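# Six arms hold a cloth above lanterns over patch

## Task

Raise the cloth and keep it motionless, with every part of it between two finger-widths and two hand-widths higher than the tops of the lanterns and, viewed from directly above, lying over the painted patch; at the end it must touch nothing but the hands holding it. Any lantern left tilted or toppled, or moved a hand-width or more from where it stood, means failure.

## Robot and tools

Robots: six i2rt Big YAM arms, arm1 to arm6, each ending in a five-finger right hand with a camera on the wrist (little-finger side, aimed at the hand point). Feet, in the scene frame (metres): arm1 (-0.873, +0.650, 0.813), arm3 (0.001, +0.643, 0.793), arm5 (0.868, +0.658, 0.819) stand on the +y side and face toward -y; arm2 (-0.868, -0.649, 0.811), arm4 (0.009, -0.650, 0.790), arm6 (0.880, -0.650, 0.785) stand on the -y side and face +y. Each foot faces along its own +x. Table tops under the arms are at z=0.720. Reach is about 1.07 m from the joint-1 axis.

Frame: one scene frame, metres, origin on the floor, +z up. The hand point sits 0.045 m in front of the palm; its +z runs along straight fingers, +y out of the palm, +x across the palm away from the thumb. Straight fingers extend 0.06-0.07 m past the point and lie about 0.06 m behind it along -y. A wrist bracket on the little-finger side can strike things.

move: one call runs one action. Arguments arm1..arm6 are separate objects, one per robot; omit an arm to leave it uncommanded. Each may hold:
- joints: absolute targets by name. Arm joints in radians: joint1_rad -2.879..2.879 (turn about foot, + counter-clockwise from above), joint2_rad 0..3.141 (shoulder), joint3_rad 0..3.019 (elbow), joint4_rad -1.692..1.57 (hand pitch, + raises fingers), joint5_rad -1.57..1.57 (sideways swing, + to arm's right), joint6_rad -2.094..2.094 (roll, + clockwise seen from behind). Hand keys on a -1..+1 scale: hand_little, hand_ring, hand_middle, hand_index, hand_thumb_bend (+1 straight/open, -1 curled), hand_thumb_turn (+1 beside the palm, -1 opposite the fingers). Settings, not motions: hand_force_limit (-1 about 0 N to +1 10 N at a fingertip, 15 N for the thumb) and hand_speed (-0.96..1; full speed from +0.48). Scenes begin at force limit 0 and speed -0.8; use -0.94 or slower for gentle grips.
- target: an absolute hand pose, seven numbers [x, y, z, qw, qx, qy, qz], scene frame, metres and a unit quaternion, same layout as the printed hand line. The hand travels a straight line to it from its hand_target pose. With target, joints may contain only the hand keys above; anything else is refused.
- speed: top hand speed for target, 0.002..4.3 m/s, default 0.25; rotation is capped at twice this in rad/s.
- min_time_s: 0.1..8 s, the shortest duration for that arm's joint motions.
cameras: list from arm1_cam_wrist..arm6_cam_wrist, cam_high, cam_low, or "all"; [] for none. Omitted: all for an empty action, none otherwise. An unknown name voids the call.
All arm motions in one action start together; hand paths end together, stop after 10 s even if short, and no action exceeds 15 s. Paths ignore obstacles and other arms. Each control step clips the path pose to 100 mm and 20 degrees from the measured hand (widened at higher speed). Hands lag, drift and may overshoot, especially near full stretch; fast outstretched arms can swing about 30 degrees past target.

wait: seconds 0..10, commands nothing, returns state. zoom_image: camera plus region [x0, y0, x1, y1] in pixels of that camera's latest image, top-left origin, at most 504 by 504. show_instructions: shows the reference pages. finished_scene: optional scene=1; ends the scene for good, so only call it once the cloth hangs steady and correct.

Reading results: "move" lists arms that got a command; "as last shown" marks an uncommanded arm whose status lines read "not commanded". "pictures" gives image order. hand is the measured pose, hand_target the pose the held joint targets imply. "done" means within 1 cm and 2 degrees; "off_target" means resting elsewhere, maybe still pushing. "time_out" is a stop: the joint keeps pushing toward the target shown in "on_its_own". "joint command not followed" or "pose unreachable" means a built-in collision check held the arm; "not_followed" means the hand target was dropped. Joint velocities "within noise" means the arm is still. hand_stopped_by gives six words (little, ring, middle, index, thumb_bend, thumb_turn): moving, target, force, stalled or fault. The *_load_n values are fingertip forces in N, positive when pushed open; a lost grip drops them near 0. Torques follow the arm joint order; numbers 3 and 4 wrap at ±28 N m. MOTOR HOT warns of heating; OVER-TEMPERATURE FAULT drops the arm for 30-60 s, after which keys marked limit_stop_at_motor_heat must be resent.

Order and cautions: if a move or wait is refused or a stop occurs, the rest of that reply's move, wait and finished_scene calls are skipped. A finger motor only starts when its target changes by at least 0.002; to squeeze harder, raise hand_force_limit and send a more closed target. The thumb opposite the fingers wraps objects 0.035-0.065 m thick; thumb tip and index pad can pinch thin light items such as cloth. Never let arms press against each other or close a hand on another robot's fingers; arms do not stop on contact and keep pushing. Avoid brushing lanterns, dropping or yanking the cloth, sweeping anything off the work area, overloading fingers, and holding stretched poses long enough to overheat. Loose objects may occasionally be nudged by the scene itself.

Each tool is called after ">>>" as name([rows], argument=value, ...), one row to a line, values as JSON.

Reference images:

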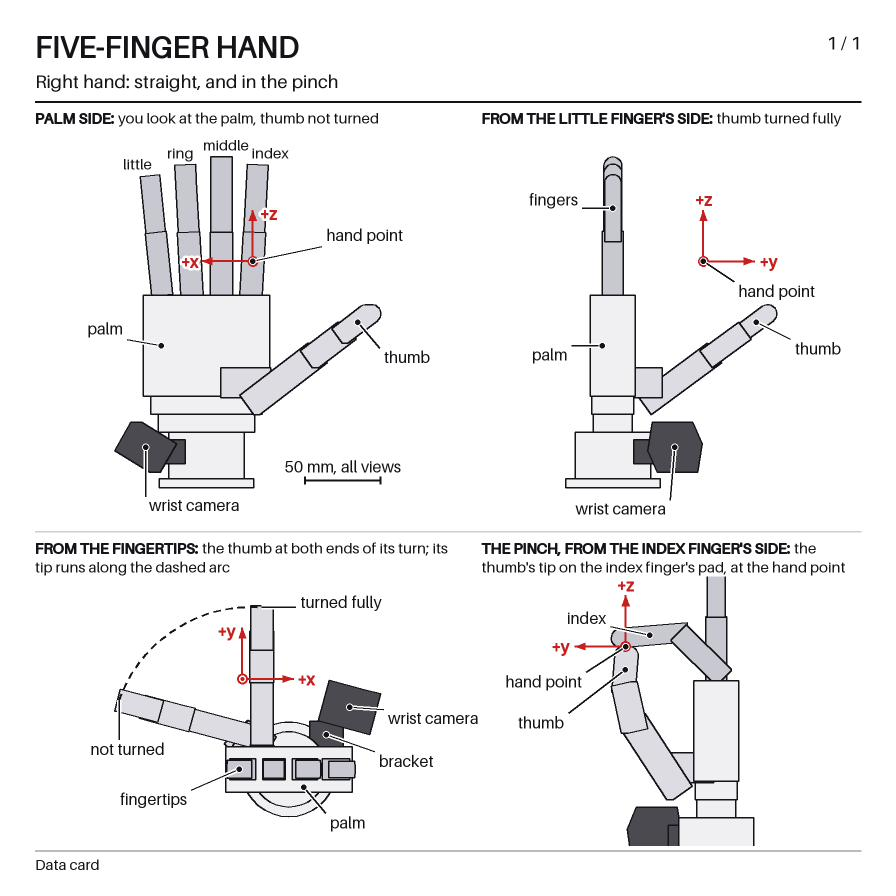

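## Session

>>> move()

Scene clock: 0.00 s.
Joint torques (N m): no reading
Motor temperatures (°C): arm1=[32 29 31 26 34 31] | arm2=[27 28 24 30 24 25] | arm3=[30 30 29 30 25 32] | arm4=[34 32 32 26 29 27] | arm5=[32 31 25 34 25 27] | arm6=[32 29 27 25 28 31]
Heat: arm1: hottest joint5_rad 34 °C; arm2: hottest joint4_rad 30 °C; arm3: hottest joint6_rad 32 °C; arm4: hottest joint1_rad 34 °C; arm5: hottest joint4_rad 34 °C; arm6: hottest joint1_rad 32 °C.
Joint velocities: within noise
arm1.joint_positions: joint1_rad=-0.769 joint2_rad=+0.580 joint3_rad=+1.413 joint4_rad=-1.635 joint5_rad=-0.148 joint6_rad=-1.247 hand_little=+1.000 hand_ring=+1.000 hand_middle=+1.000 hand_index=+1.000 hand_thumb_turn=+1.000 hand_thumb_bend=+1.000 hand_force_limit=+0.000 hand_speed=-0.800
arm1.joint_status: not commanded
arm1.hand_stopped_by: target,target,target,target,target,target
arm1.little_load_n: 0.0
arm1.ring_load_n: 0.0
arm1.middle_load_n: 0.0
arm1.index_load_n: 0.0
arm1.thumb_bend_load_n: 0.0
arm1.thumb_turn_load_n: 0.0
arm1.hand: x=-0.9874 y=+0.5535 z=+1.2626 quat_wxyz=(+0.287, +0.245, -0.890, +0.256) (m; scene frame)
arm1.hand_target: x=-0.9871 y=+0.5537 z=+1.2698 quat_wxyz=(+0.295, +0.245, -0.886, +0.260) (m; scene frame)
arm1.hand_status: not commanded
arm2.joint_positions: joint1_rad=-0.190 joint2_rad=+0.599 joint3_rad=+1.434 joint4_rad=-1.566 joint5_rad=-0.217 joint6_rad=-1.305 hand_little=+1.000 hand_ring=+1.000 hand_middle=+1.000 hand_index=+1.000 hand_thumb_turn=+1.000 hand_thumb_bend=+1.000 hand_force_limit=+0.000 hand_speed=-0.800
arm2.joint_status: not commanded
arm2.hand_stopped_by: target,target,target,target,target,target
arm2.little_load_n: 0.0
arm2.ring_load_n: 0.0
arm2.middle_load_n: 0.0
arm2.index_load_n: 0.0
arm2.thumb_bend_load_n: 0.0
arm2.thumb_turn_load_n: 0.0
arm2.hand: x=-0.8190 y=-0.4776 z=+1.2763 quat_wxyz=(-0.360, +0.759, +0.501, +0.210) (m; scene frame)
arm2.hand_target: x=-0.8190 y=-0.4777 z=+1.2852 quat_wxyz=(-0.367, +0.754, +0.500, +0.217) (m; scene frame)
arm2.hand_status: not commanded
arm3.joint_positions: joint1_rad=-0.279 joint2_rad=+0.601 joint3_rad=+1.413 joint4_rad=-1.478 joint5_rad=-0.028 joint6_rad=-1.093 hand_little=+1.000 hand_ring=+1.000 hand_middle=+1.000 hand_index=+1.000 hand_thumb_turn=+1.000 hand_thumb_bend=+1.000 hand_force_limit=+0.000 hand_speed=-0.800
arm3.joint_status: not commanded
arm3.hand_stopped_by: target,target,target,target,target,target
arm3.little_load_n: 0.0
arm3.ring_load_n: 0.0
arm3.middle_load_n: 0.0
arm3.index_load_n: 0.0
arm3.thumb_bend_load_n: 0.0
arm3.thumb_turn_load_n: 0.0
arm3.hand: x=-0.0862 y=+0.4727 z=+1.2617 quat_wxyz=(+0.270, +0.356, -0.826, +0.344) (m; scene frame)
arm3.hand_target: x=-0.0861 y=+0.4731 z=+1.2712 quat_wxyz=(+0.277, +0.354, -0.821, +0.352) (m; scene frame)
arm3.hand_status: not commanded
arm4.joint_positions: joint1_rad=-0.592 joint2_rad=+0.649 joint3_rad=+1.394 joint4_rad=-1.138 joint5_rad=+0.059 joint6_rad=-1.235 hand_little=+1.000 hand_ring=+1.000 hand_middle=+1.000 hand_index=+1.000 hand_thumb_turn=+1.000 hand_thumb_bend=+1.000 hand_force_limit=+0.000 hand_speed=-0.800
arm4.joint_status: not commanded
arm4.hand_stopped_by: target,target,target,target,target,target
arm4.little_load_n: 0.0
arm4.ring_load_n: 0.0
arm4.middle_load_n: 0.0
arm4.index_load_n: 0.0
arm4.thumb_bend_load_n: 0.0
arm4.thumb_turn_load_n: 0.0
arm4.hand: x=+0.2160 y=-0.4625 z=+1.3135 quat_wxyz=(-0.310, +0.800, +0.236, +0.456) (m; scene frame)
arm4.hand_target: x=+0.2152 y=-0.4637 z=+1.3250 quat_wxyz=(-0.316, +0.794, +0.233, +0.465) (m; scene frame)
arm4.hand_status: not commanded
arm5.joint_positions: joint1_rad=+0.345 joint2_rad=+0.637 joint3_rad=+1.457 joint4_rad=-1.631 joint5_rad=+0.056 joint6_rad=-1.432 hand_little=+1.000 hand_ring=+1.000 hand_middle=+1.000 hand_index=+1.000 hand_thumb_turn=+1.000 hand_thumb_bend=+1.000 hand_force_limit=+0.000 hand_speed=-0.800
arm5.joint_status: not commanded
arm5.hand_stopped_by: target,target,target,target,target,target
arm5.little_load_n: 0.5
arm5.ring_load_n: 0.0
arm5.middle_load_n: 0.0
arm5.index_load_n: 0.0
arm5.thumb_bend_load_n: 0.0
arm5.thumb_turn_load_n: 0.0
arm5.hand: x=+0.8554 y=+0.4689 z=+1.2880 quat_wxyz=(+0.218, +0.701, -0.612, +0.295) (m; scene frame)
arm5.hand_target: x=+0.8552 y=+0.4697 z=+1.2940 quat_wxyz=(+0.222, +0.698, -0.610, +0.302) (m; scene frame)
arm5.hand_status: not commanded
arm6.joint_positions: joint1_rad=+0.412 joint2_rad=+0.607 joint3_rad=+1.476 joint4_rad=-1.323 joint5_rad=-0.158 joint6_rad=-1.237 hand_little=+1.000 hand_ring=+1.000 hand_middle=+1.000 hand_index=+1.000 hand_thumb_turn=+1.000 hand_thumb_bend=+1.000 hand_force_limit=+0.000 hand_speed=-0.800
arm6.joint_status: not commanded
arm6.hand_stopped_by: target,target,target,target,target,target
arm6.little_load_n: 0.0
arm6.ring_load_n: 0.0
arm6.middle_load_n: 0.0
arm6.index_load_n: 0.0
arm6.thumb_bend_load_n: 0.0
arm6.thumb_turn_load_n: 0.0
arm6.hand: x=+0.7998 y=-0.4463 z=+1.3159 quat_wxyz=(-0.513, +0.533, +0.656, +0.145) (m; scene frame)
arm6.hand_target: x=+0.8006 y=-0.4479 z=+1.3233 quat_wxyz=(-0.520, +0.530, +0.653, +0.148) (m; scene frame)
arm6.hand_status: not commanded
pictures: arm1_cam_wrist, arm2_cam_wrist, arm3_cam_wrist, arm4_cam_wrist, arm5_cam_wrist, arm6_cam_wrist, cam_high, cam_low

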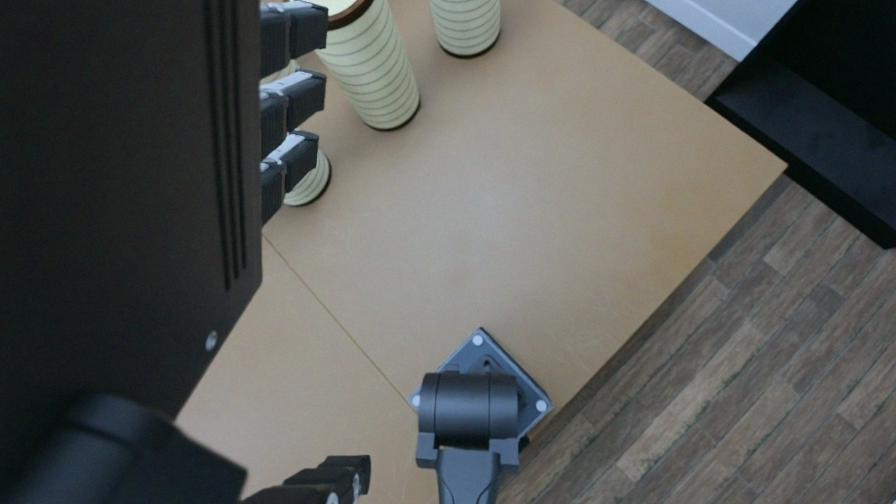

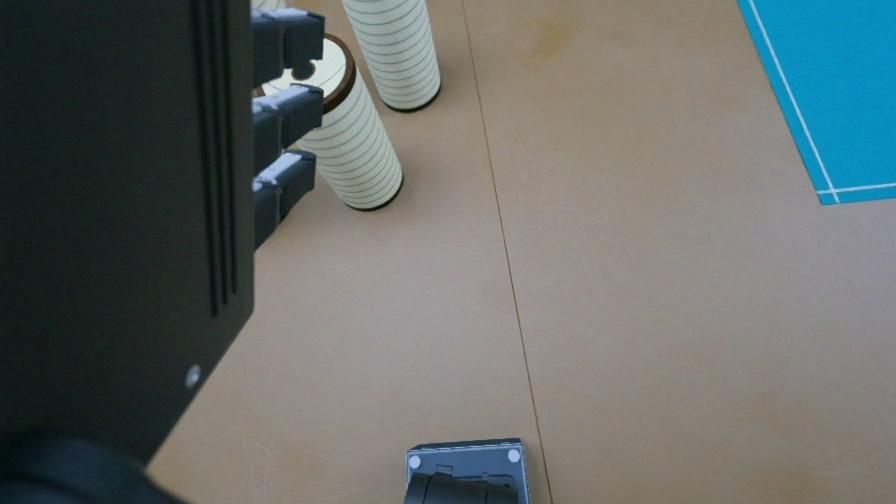

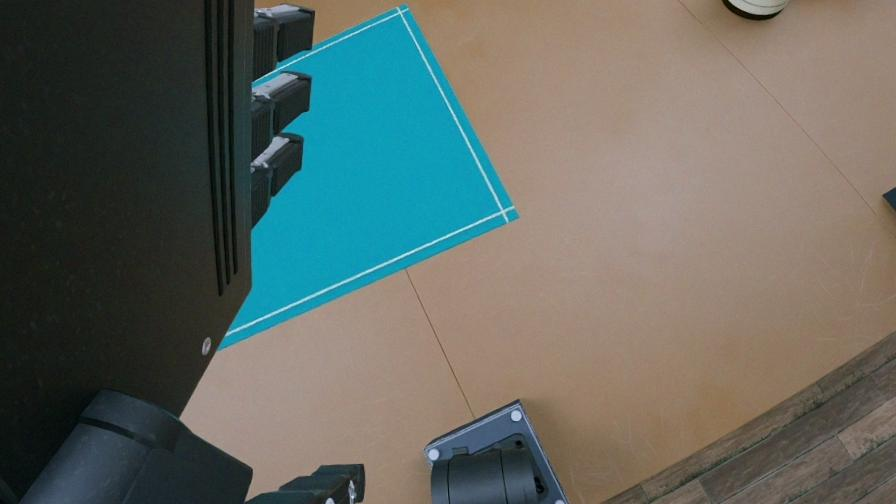

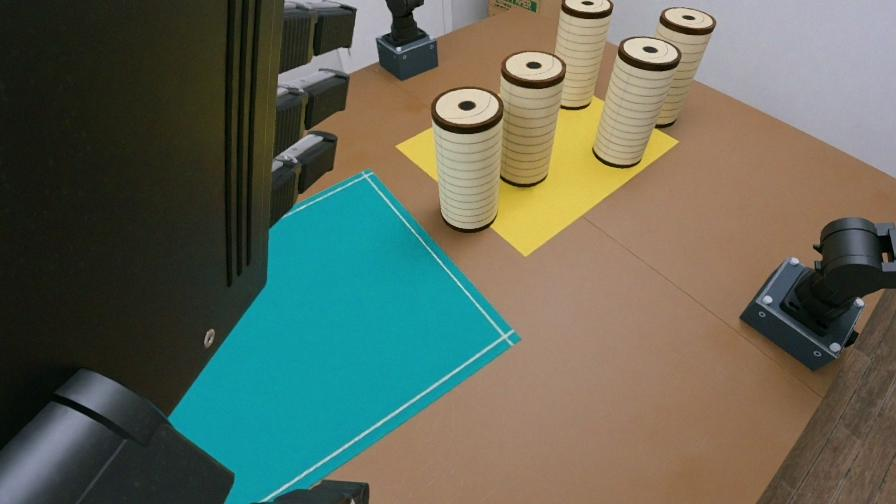

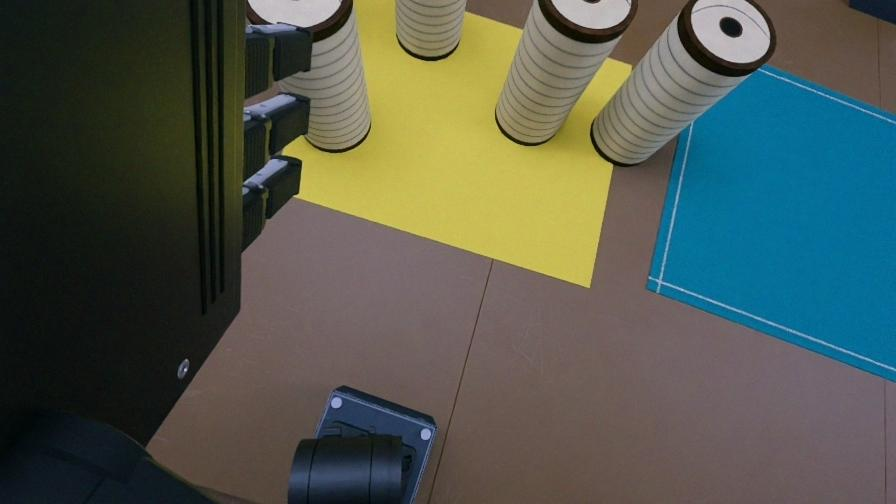

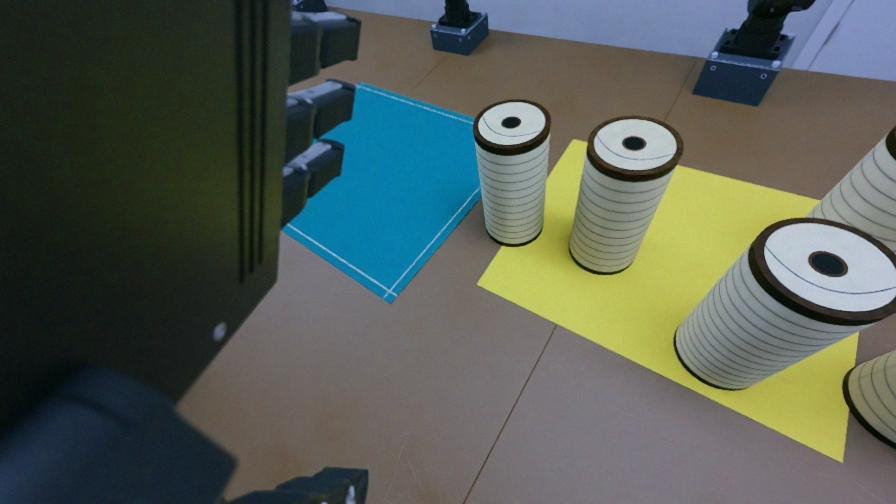

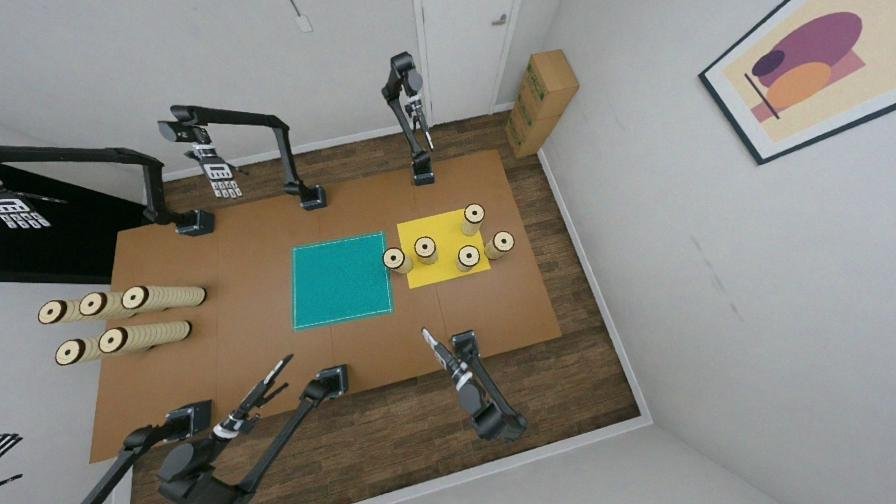

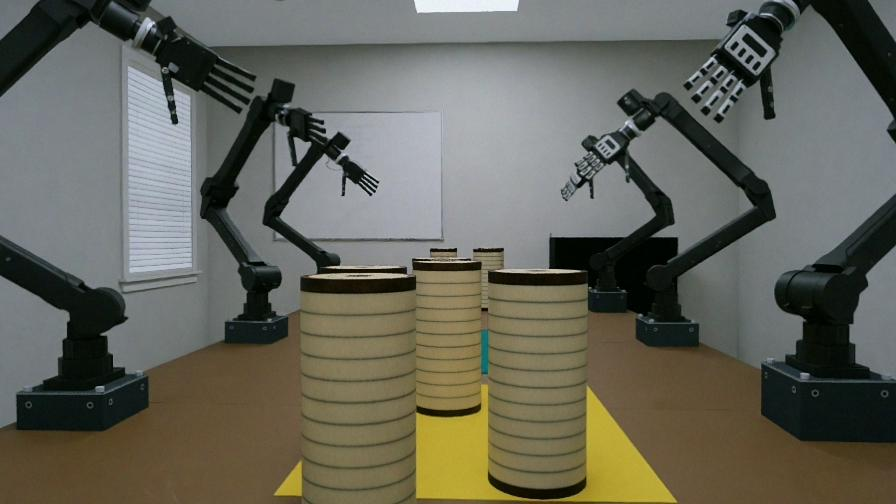

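>>> zoom_image(camera="cam_high", region=[270, 140, 570, 340])

>>> zoom_image(camera="cam_high", region=[20, 220, 270, 400])

>>> zoom_image(camera="arm4_cam_wrist", region=[160, 150, 560, 504])

>>> zoom_image(camera="cam_low", region=[200, 220, 700, 504])

Scaled by 1.680 from the camera's image (finer frame: 1280x720).

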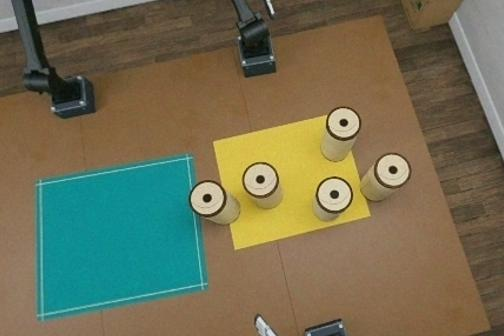

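Scaled by 2.016 from the camera's image (finer frame: 1280x720).

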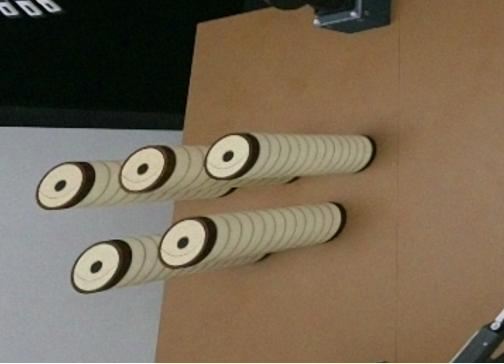

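Scaled by 1.260 from the camera's image (finer frame: 1280x720).

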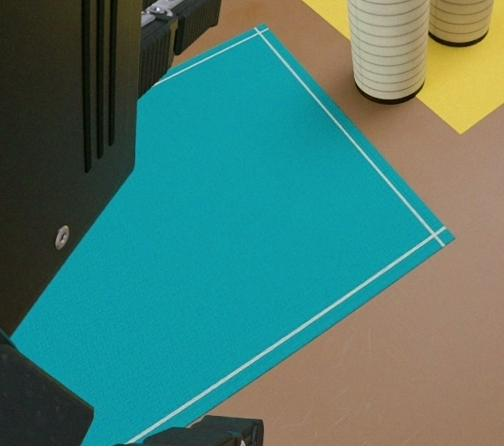

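Scaled by 1.008 from the camera's image (finer frame: 1280x720).

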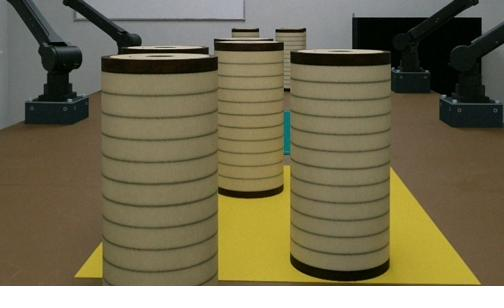

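>>> zoom_image(camera="cam_high", region=[280, 220, 410, 340])

>>> zoom_image(camera="cam_high", region=[385, 195, 525, 300])

Scaled by 3.877 from the camera's image (finer frame: 1280x720).

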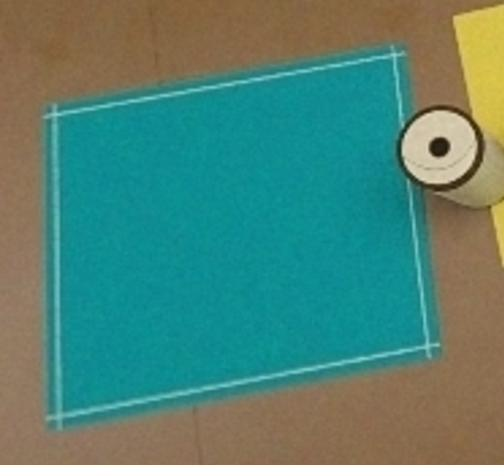

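Scaled by 3.600 from the camera's image (finer frame: 1280x720).

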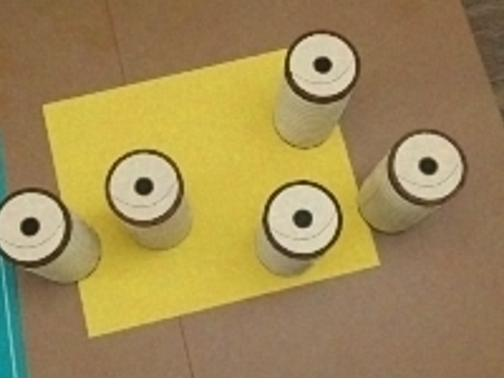

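>>> move(arm3={"target": [-0.176, 0.273, 0.85, 0, 0, 0.9064, -0.4226], "speed": 0.3, "joints": {"hand_little": -1, "hand_ring": -1, "hand_middle": 0, "hand_index": 0, "hand_thumb_turn": -1, "hand_thumb_bend": 0.5}}, arm4={"target": [-0.237, -0.243, 0.85, 0.4226, -0.9064, 0, 0], "speed": 0.3, "joints": {"hand_little": -1, "hand_ring": -1, "hand_middle": 0, "hand_index": 0, "hand_thumb_turn": -1, "hand_thumb_bend": 0.5}}, arm5={"target": [0.462, 0.228, 0.85, 0, 0, 0.9064, -0.4226], "speed": 0.3, "joints": {"hand_little": -1, "hand_ring": -1, "hand_middle": 0, "hand_index": 0, "hand_thumb_turn": -1, "hand_thumb_bend": 0.5}}, arm6={"target": [0.40, -0.286, 0.85, 0.4226, -0.9064, 0, 0], "speed": 0.3, "joints": {"hand_little": -1, "hand_ring": -1, "hand_middle": 0, "hand_index": 0, "hand_thumb_turn": -1, "hand_thumb_bend": 0.5}}, cameras=["all"])

Scene clock: 11.93 s.
Joint torques (N m): arm1=[-0.67 2.37 9.66 1.42 -0.1 0] | arm2=[-1.03 3.08 9.47 1.77 -0.22 0.21] | arm3=[-1.61 -6.77 8.66 2.43 -0.33 -0.06] | arm4=[0.09 -8.47 9.22 2.28 0.34 0.06] | arm5=[-0.26 -17.9 9.8 1.4 -0.41 0.14] | arm6=[2.67 -15.44 11.9 0.59 0.49 0.2]
Motor temperatures (°C): arm1=[32 29 32 26 34 31] | arm2=[27 28 25 30 24 25] | arm3=[30 30 30 30 25 32] | arm4=[34 32 34 26 29 27] | arm5=[32 31 27 34 25 27] | arm6=[32 29 28 25 28 31]
Heat: arm1: hottest joint5_rad 34 °C; arm2: hottest joint4_rad 30 °C; arm3: hottest joint6_rad 32 °C; arm4: hottest joint1_rad 34 °C; arm5: hottest joint4_rad 34 °C; arm6: hottest joint1_rad 32 °C.
move: arm3 done; arm4 done; arm5 off_target; arm6 off_target
Joint velocities: within noise
arm1, arm2: as last shown
arm3.joint_positions: joint1_rad=-0.649 joint2_rad=+1.275 joint3_rad=+0.627 joint4_rad=-0.191 joint5_rad=-0.496 joint6_rad=-0.485 hand_little=-1.000 hand_ring=-1.000 hand_middle=+0.000 hand_index=+0.000 hand_thumb_turn=-1.000 hand_thumb_bend=+0.500 hand_force_limit=+0.000 hand_speed=-0.800
arm3.joint_status: all done
arm3.hand_stopped_by: target,target,target,target,target,target
arm3.little_load_n: 0.5
arm3.ring_load_n: 0.0
arm3.middle_load_n: 0.0
arm3.index_load_n: 0.0
arm3.thumb_bend_load_n: 0.0
arm3.thumb_turn_load_n: 0.0
arm3.hand: x=-0.1700 y=+0.2762 z=+0.8475 quat_wxyz=(-0.004, +0.007, -0.910, +0.415)
arm3.hand_target: x=-0.1759 y=+0.2732 z=+0.8500 quat_wxyz=(+0.000, +0.000, -0.906, +0.422)
arm3.hand_status: done (0.007 m and 1.3 deg from the pose sent, 0.466 m and 53.3 deg at the start)
arm4.joint_positions: joint1_rad=+0.656 joint2_rad=+1.360 joint3_rad=+0.712 joint4_rad=-0.170 joint5_rad=+0.477 joint6_rad=+0.424 hand_little=-1.000 hand_ring=-1.000 hand_middle=+0.000 hand_index=+0.000 hand_thumb_turn=-1.000 hand_thumb_bend=+0.500 hand_force_limit=+0.000 hand_speed=-0.800
arm4.joint_status: all done
arm4.hand_stopped_by: target,target,target,target,target,target
arm4.little_load_n: 0.0
arm4.ring_load_n: 0.0
arm4.middle_load_n: 0.0
arm4.index_load_n: 0.0
arm4.thumb_bend_load_n: 0.0
arm4.thumb_turn_load_n: 0.0
arm4.hand: x=-0.2296 y=-0.2452 z=+0.8464 quat_wxyz=(-0.415, +0.910, +0.003, +0.009)
arm4.hand_target: x=-0.2370 y=-0.2431 z=+0.8501 quat_wxyz=(-0.422, +0.906, +0.000, +0.000)
arm4.hand_status: done (0.009 m and 1.4 deg from the pose sent, 0.684 m and 62.2 deg at the start)
arm5.joint_positions: joint1_rad=-0.886 joint2_rad=+1.815 joint3_rad=+1.189 joint4_rad=-0.364 joint5_rad=-0.677 joint6_rad=-0.731 hand_little=-1.000 hand_ring=-1.000 hand_middle=+0.000 hand_index=+0.000 hand_thumb_turn=-1.000 hand_thumb_bend=+0.500 hand_force_limit=+0.000 hand_speed=-0.800
arm5.joint_status: all done
arm5.hand_stopped_by: target,target,target,target,target,target
arm5.little_load_n: 0.0
arm5.ring_load_n: 0.0
arm5.middle_load_n: 0.0
arm5.index_load_n: 0.5
arm5.thumb_bend_load_n: 0.0
arm5.thumb_turn_load_n: 0.0
arm5.hand: x=+0.4794 y=+0.2356 z=+0.8398 quat_wxyz=(-0.014, +0.003, -0.911, +0.413)
arm5.hand_target: x=+0.4626 y=+0.2285 z=+0.8502 quat_wxyz=(+0.000, +0.000, -0.906, +0.423)
arm5.hand_status: off_target (0.022 m and 2.1 deg from the pose sent, 0.636 m and 94.5 deg at the start)
arm6.joint_positions: joint1_rad=+1.018 joint2_rad=+1.718 joint3_rad=+1.162 joint4_rad=-0.498 joint5_rad=+0.726 joint6_rad=+0.841 hand_little=-1.000 hand_ring=-1.000 hand_middle=+0.000 hand_index=+0.000 hand_thumb_turn=-1.000 hand_thumb_bend=+0.500 hand_force_limit=+0.000 hand_speed=-0.800
arm6.joint_status: all done
arm6.hand_stopped_by: target,target,target,target,target,target
arm6.little_load_n: 0.0
arm6.ring_load_n: 0.0
arm6.middle_load_n: 0.0
arm6.index_load_n: 0.0
arm6.thumb_bend_load_n: 0.0
arm6.thumb_turn_load_n: 0.0
arm6.hand: x=+0.4151 y=-0.2883 z=+0.8417 quat_wxyz=(-0.420, +0.908, +0.002, +0.009)
arm6.hand_target: x=+0.4004 y=-0.2863 z=+0.8500 quat_wxyz=(-0.423, +0.906, +0.000, +0.000)
arm6.hand_status: off_target (0.017 m and 1.1 deg from the pose sent, 0.635 m and 91.1 deg at the start)
pictures: arm1_cam_wrist, arm2_cam_wrist, arm3_cam_wrist, arm4_cam_wrist, arm5_cam_wrist, arm6_cam_wrist, cam_high, cam_low
arm3_cam_wrist: T_world_to_cam=[[-0.25833, 0.67431, -0.69179, 0.35188], [0.80853, 0.54283, 0.22719, -0.20851], [0.52872, -0.50064, -0.68543, 0.92303]] pos_world=[-0.22853, 0.33802, 0.92347]
arm4_cam_wrist: T_world_to_cam=[[0.2816, -0.59982, -0.74895, 0.55305], [-0.82965, -0.54434, 0.12401, -0.4288], [-0.48207, 0.58644, -0.65092, 0.69542]] pos_world=[-0.17625, -0.3095, 0.92005]
arm5_cam_wrist: T_world_to_cam=[[-0.23641, 0.67619, -0.69776, 0.53508], [0.85599, 0.48474, 0.17973, -0.66913], [0.45977, -0.55479, -0.69342, 0.60747]] pos_world=[0.41998, 0.29956, 0.91485]
arm6_cam_wrist: T_world_to_cam=[[0.25258, -0.59252, -0.76494, 0.37305], [-0.83536, -0.53245, 0.13661, 0.07963], [-0.48823, 0.6045, -0.62945, 1.02342]] pos_world=[0.47197, -0.35522, 0.91867]

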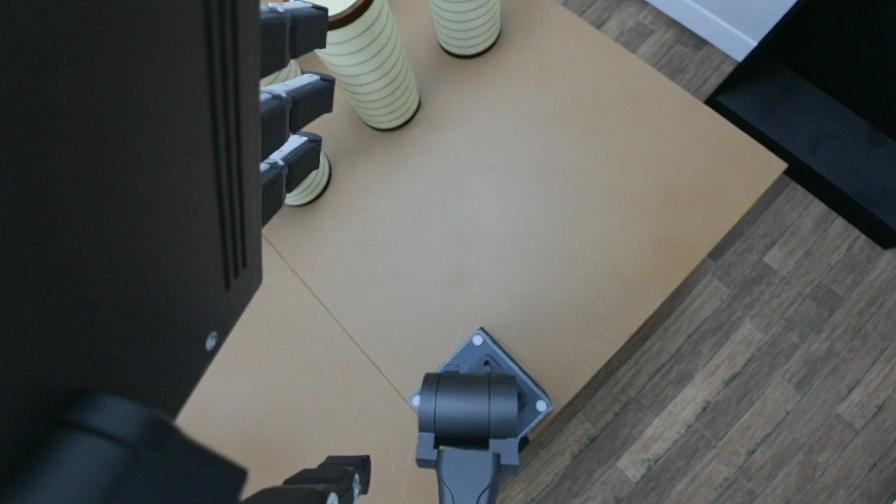

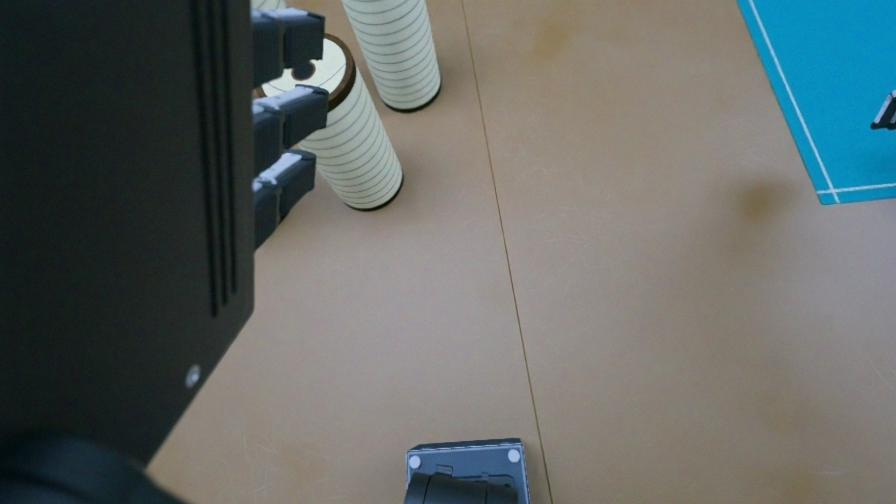

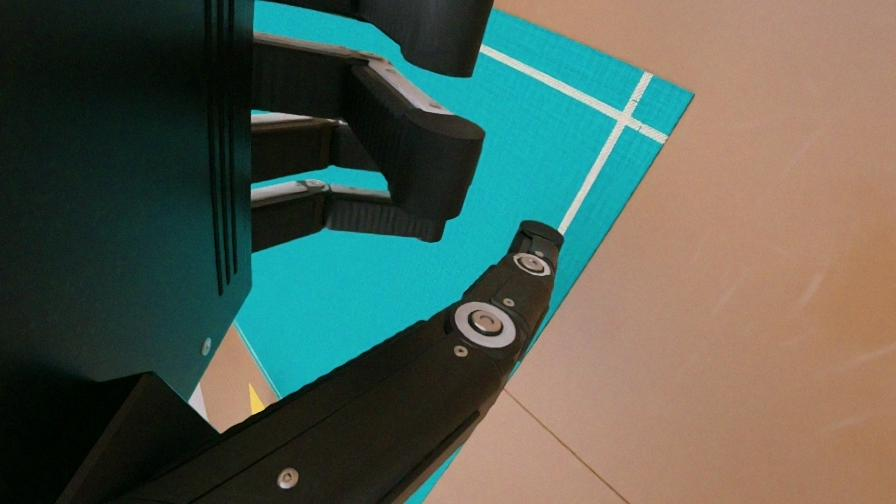

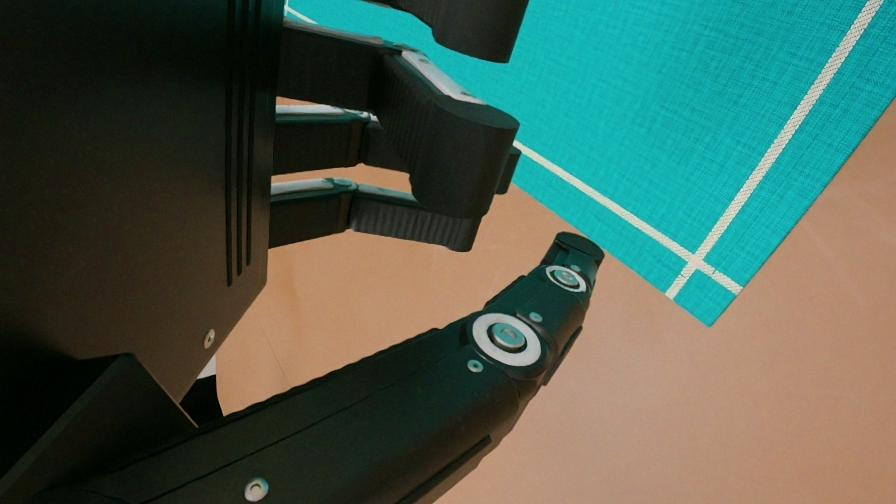

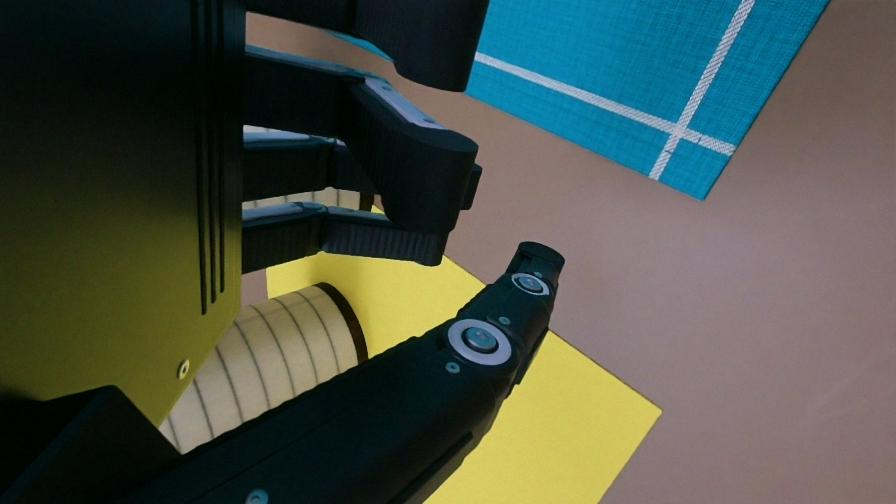

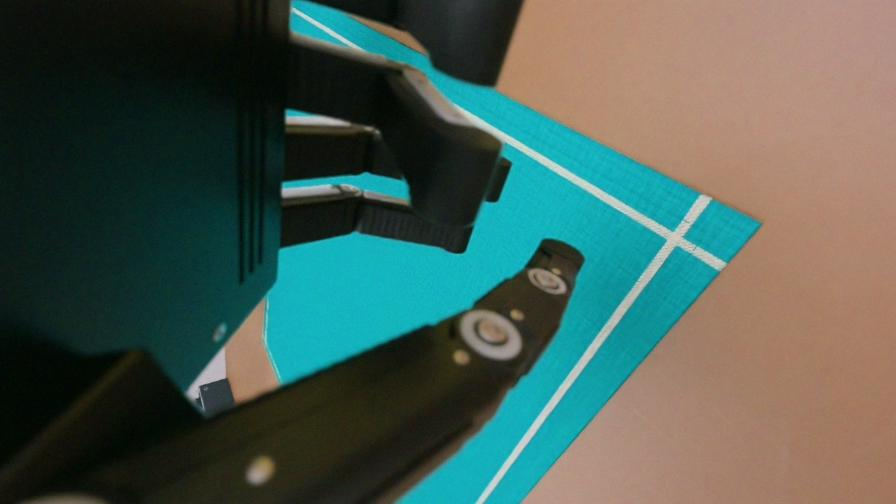

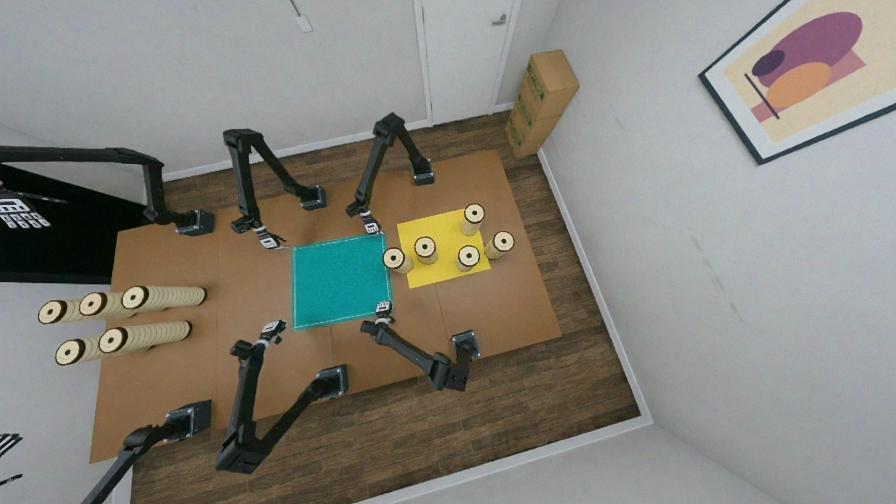

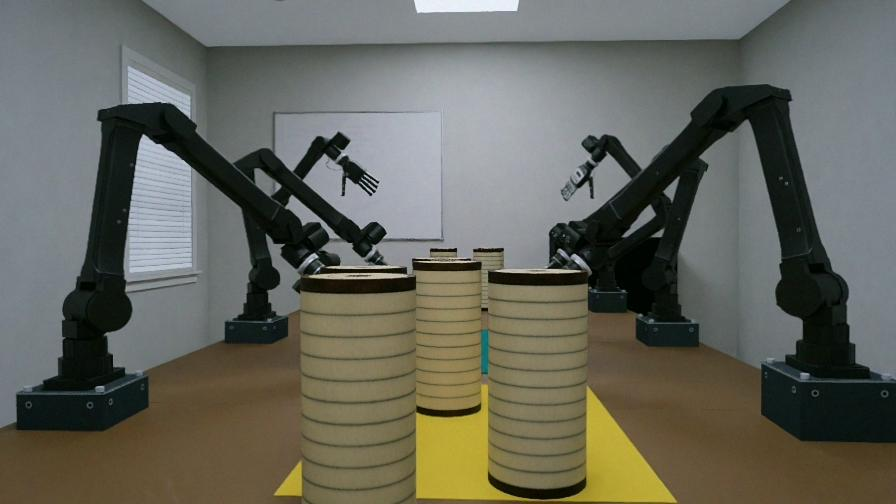

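>>> move(arm3={"target": [-0.198, 0.250, 0.7545, 0, 0, 0.9064, -0.4226], "speed": 0.1}, arm4={"target": [-0.2494, -0.2599, 0.7557, 0.4226, -0.9064, 0, 0], "speed": 0.1}, arm5={"target": [0.421, 0.228, 0.762, 0, 0, 0.9064, -0.4226], "speed": 0.1}, arm6={"target": [0.389, -0.291, 0.760, 0.4226, -0.9064, 0, 0], "speed": 0.1}, cameras=["arm3_cam_wrist", "arm4_cam_wrist", "arm5_cam_wrist", "arm6_cam_wrist"])

Scene clock: 14.57 s.
Joint torques (N m): arm1=[-0.67 2.43 9.63 1.44 -0.09 0] | arm2=[-1.08 3.02 9.5 1.77 -0.23 0.21] | arm3=[-1.79 -8.88 6.94 2.45 -0.32 -0.12] | arm4=[0.15 -9.05 6.79 2.24 0.48 0.07] | arm5=[-0.32 -18.9 8.9 1.39 -0.56 -0.17] | arm6=[2.55 -16.09 7.24 1.63 0.68 0.26]
Motor temperatures (°C): arm1=[32 29 32 26 34 31] | arm2=[27 28 26 30 24 25] | arm3=[30 30 30 30 25 32] | arm4=[34 32 34 26 29 27] | arm5=[32 31 27 34 25 27] | arm6=[32 29 28 25 28 31]
Heat: arm1: hottest joint5_rad 34 °C; arm2: hottest joint4_rad 30 °C; arm3: hottest joint6_rad 32 °C; arm4: hottest joint1_rad 34 °C; arm5: hottest joint4_rad 34 °C; arm6: hottest joint1_rad 32 °C.
move: arm3 done; arm4 done; arm5 off_target; arm6 off_target
Joint velocities: within noise
arm1, arm2: as last shown
arm1.middle_load_n: -0.5
arm3.joint_positions: joint1_rad=-0.655 joint2_rad=+1.602 joint3_rad=+0.611 joint4_rad=+0.148 joint5_rad=-0.501 joint6_rad=-0.485 hand_little=-1.000 hand_ring=-1.000 hand_middle=+0.000 hand_index=+0.000 hand_thumb_turn=-1.000 hand_thumb_bend=+0.500 hand_force_limit=+0.000 hand_speed=-0.800
arm3.joint_status: not commanded
arm3.hand_stopped_by: target,target,target,target,target,target
arm3.little_load_n: 0.0
arm3.ring_load_n: 0.0
arm3.middle_load_n: 0.0
arm3.index_load_n: 0.0
arm3.thumb_bend_load_n: 0.0
arm3.thumb_turn_load_n: 0.0
arm3.hand: x=-0.1894 y=+0.2544 z=+0.7529 quat_wxyz=(-0.006, +0.005, -0.910, +0.415)
arm3.hand_target: x=-0.1980 y=+0.2502 z=+0.7546 quat_wxyz=(+0.000, +0.000, -0.906, +0.422)
arm3.hand_status: done (0.010 m and 1.3 deg from the pose sent, 0.101 m and 1.3 deg at the start)
arm4.joint_positions: joint1_rad=+0.707 joint2_rad=+1.581 joint3_rad=+0.612 joint4_rad=+0.139 joint5_rad=+0.511 joint6_rad=+0.467 hand_little=-1.000 hand_ring=-1.000 hand_middle=+0.000 hand_index=+0.000 hand_thumb_turn=-1.000 hand_thumb_bend=+0.500 hand_force_limit=+0.000 hand_speed=-0.800
arm4.joint_status: not commanded
arm4.hand_stopped_by: target,target,target,target,target,target
arm4.little_load_n: 0.0
arm4.ring_load_n: 0.0
arm4.middle_load_n: 0.0
arm4.index_load_n: 0.0
arm4.thumb_bend_load_n: 0.0
arm4.thumb_turn_load_n: 0.0
arm4.hand: x=-0.2433 y=-0.2595 z=+0.7560 quat_wxyz=(-0.418, +0.908, +0.002, +0.006)
arm4.hand_target: x=-0.2492 y=-0.2601 z=+0.7556 quat_wxyz=(-0.422, +0.906, +0.000, +0.000)
arm4.hand_status: done (0.006 m and 0.9 deg from the pose sent, 0.094 m and 1.4 deg at the start)
arm5.joint_positions: joint1_rad=-0.926 joint2_rad=+2.017 joint3_rad=+1.258 joint4_rad=-0.243 joint5_rad=-0.696 joint6_rad=-0.747 hand_little=-1.000 hand_ring=-1.000 hand_middle=+0.000 hand_index=+0.000 hand_thumb_turn=-1.000 hand_thumb_bend=+0.500 hand_force_limit=+0.000 hand_speed=-0.800
arm5.joint_status: not commanded
arm5.hand_stopped_by: target,target,target,target,target,target
arm5.little_load_n: 0.0
arm5.ring_load_n: 0.0
arm5.middle_load_n: 0.0
arm5.index_load_n: 0.0
arm5.thumb_bend_load_n: 0.0
arm5.thumb_turn_load_n: 0.0
arm5.hand: x=+0.4379 y=+0.2325 z=+0.7626 quat_wxyz=(-0.013, -0.007, -0.909, +0.416)
arm5.hand_target: x=+0.4213 y=+0.2285 z=+0.7623 quat_wxyz=(+0.000, +0.000, -0.906, +0.422)
arm5.hand_status: off_target (0.018 m and 1.9 deg from the pose sent, 0.098 m and 2.1 deg at the start)
arm6.joint_positions: joint1_rad=+1.038 joint2_rad=+1.871 joint3_rad=+1.152 joint4_rad=-0.334 joint5_rad=+0.732 joint6_rad=+0.863 hand_little=-1.000 hand_ring=-1.000 hand_middle=+0.000 hand_index=+0.000 hand_thumb_turn=-1.000 hand_thumb_bend=+0.500 hand_force_limit=+0.000 hand_speed=-0.800
arm6.joint_status: not commanded
arm6.hand_stopped_by: target,target,target,target,target,target
arm6.little_load_n: 0.0
arm6.ring_load_n: 0.0
arm6.middle_load_n: 0.0
arm6.index_load_n: 0.0
arm6.thumb_bend_load_n: 0.0
arm6.thumb_turn_load_n: 0.0
arm6.hand: x=+0.3921 y=-0.2875 z=+0.7701 quat_wxyz=(-0.422, +0.906, +0.000, +0.001)
arm6.hand_target: x=+0.3893 y=-0.2912 z=+0.7601 quat_wxyz=(-0.422, +0.906, +0.000, +0.000)
arm6.hand_status: off_target (0.011 m and 0.2 deg from the pose sent, 0.086 m and 1.1 deg at the start)
arm3_cam_wrist: T_world_to_cam=[[-0.25262, 0.67541, -0.69282, 0.29771], [0.80882, 0.5404, 0.2319, -0.16232], [0.53103, -0.50179, -0.6828, 0.85629]] pos_world=[-0.24822, 0.31632, 0.82857]
arm4_cam_wrist: T_world_to_cam=[[0.2772, -0.59501, -0.7544, 0.48494], [-0.82887, -0.5452, 0.12545, -0.43791], [-0.48594, 0.59052, -0.64432, 0.63349]] pos_world=[-0.18956, -0.32429, 0.82894]
arm5_cam_wrist: T_world_to_cam=[[-0.21837, 0.67583, -0.70396, 0.47045], [0.86427, 0.46892, 0.18207, -0.61996], [0.45315, -0.56866, -0.6865, 0.57217]] pos_world=[0.37927, 0.29813, 0.83686]
arm6_cam_wrist: T_world_to_cam=[[0.24141, -0.58777, -0.77217, 0.33585], [-0.83173, -0.53526, 0.14739, 0.06008], [-0.49994, 0.60666, -0.61808, 0.96312]] pos_world=[0.45039, -0.35473, 0.84576]

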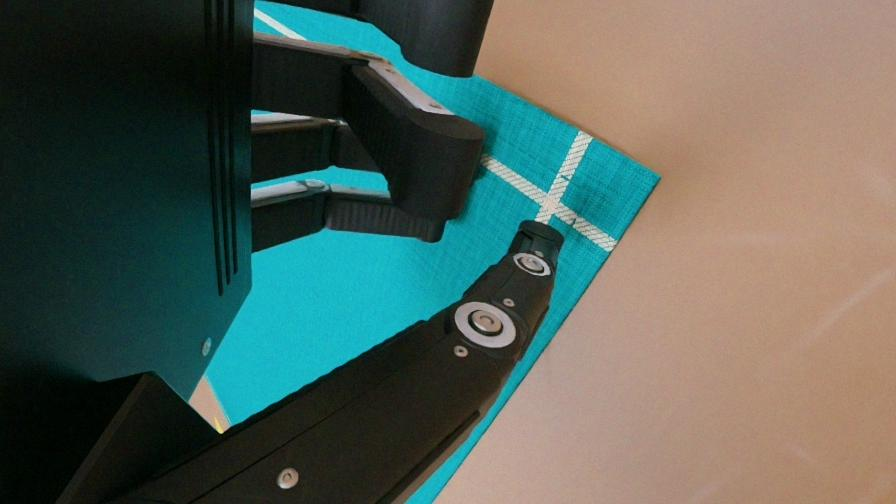

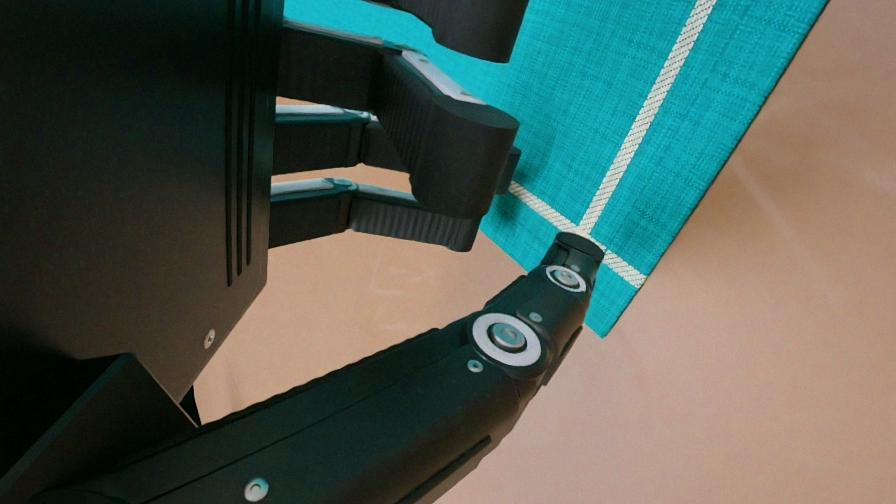

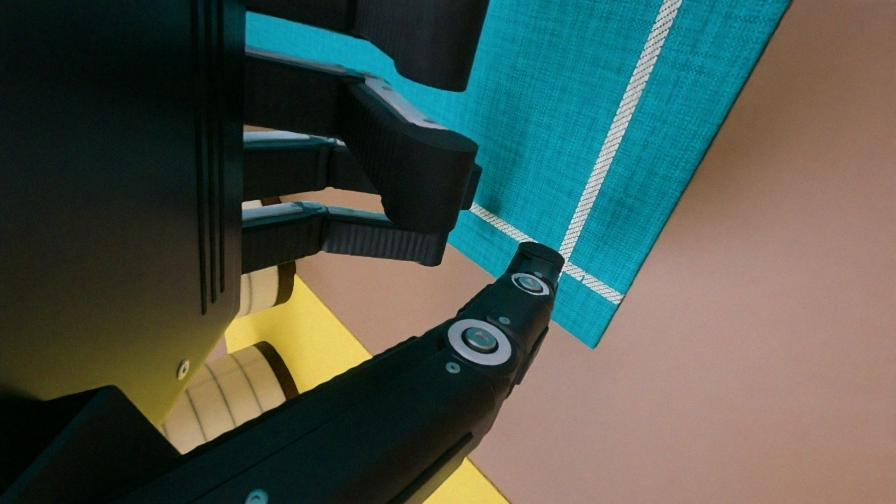

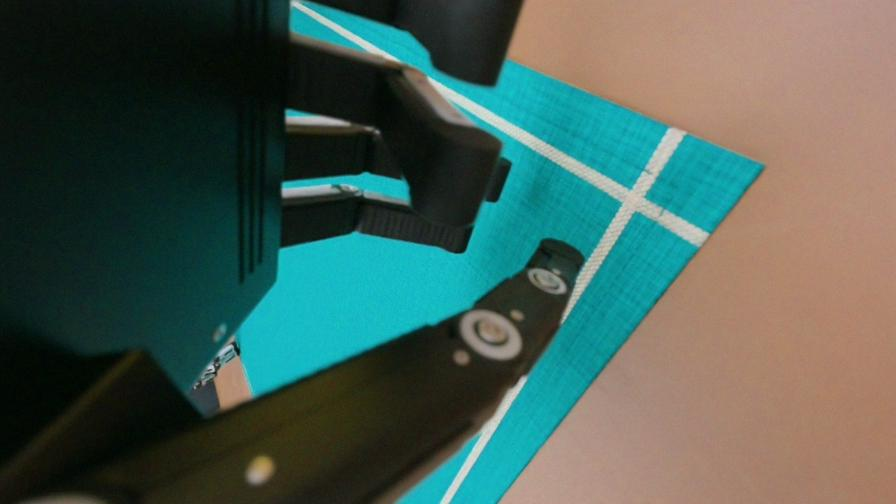

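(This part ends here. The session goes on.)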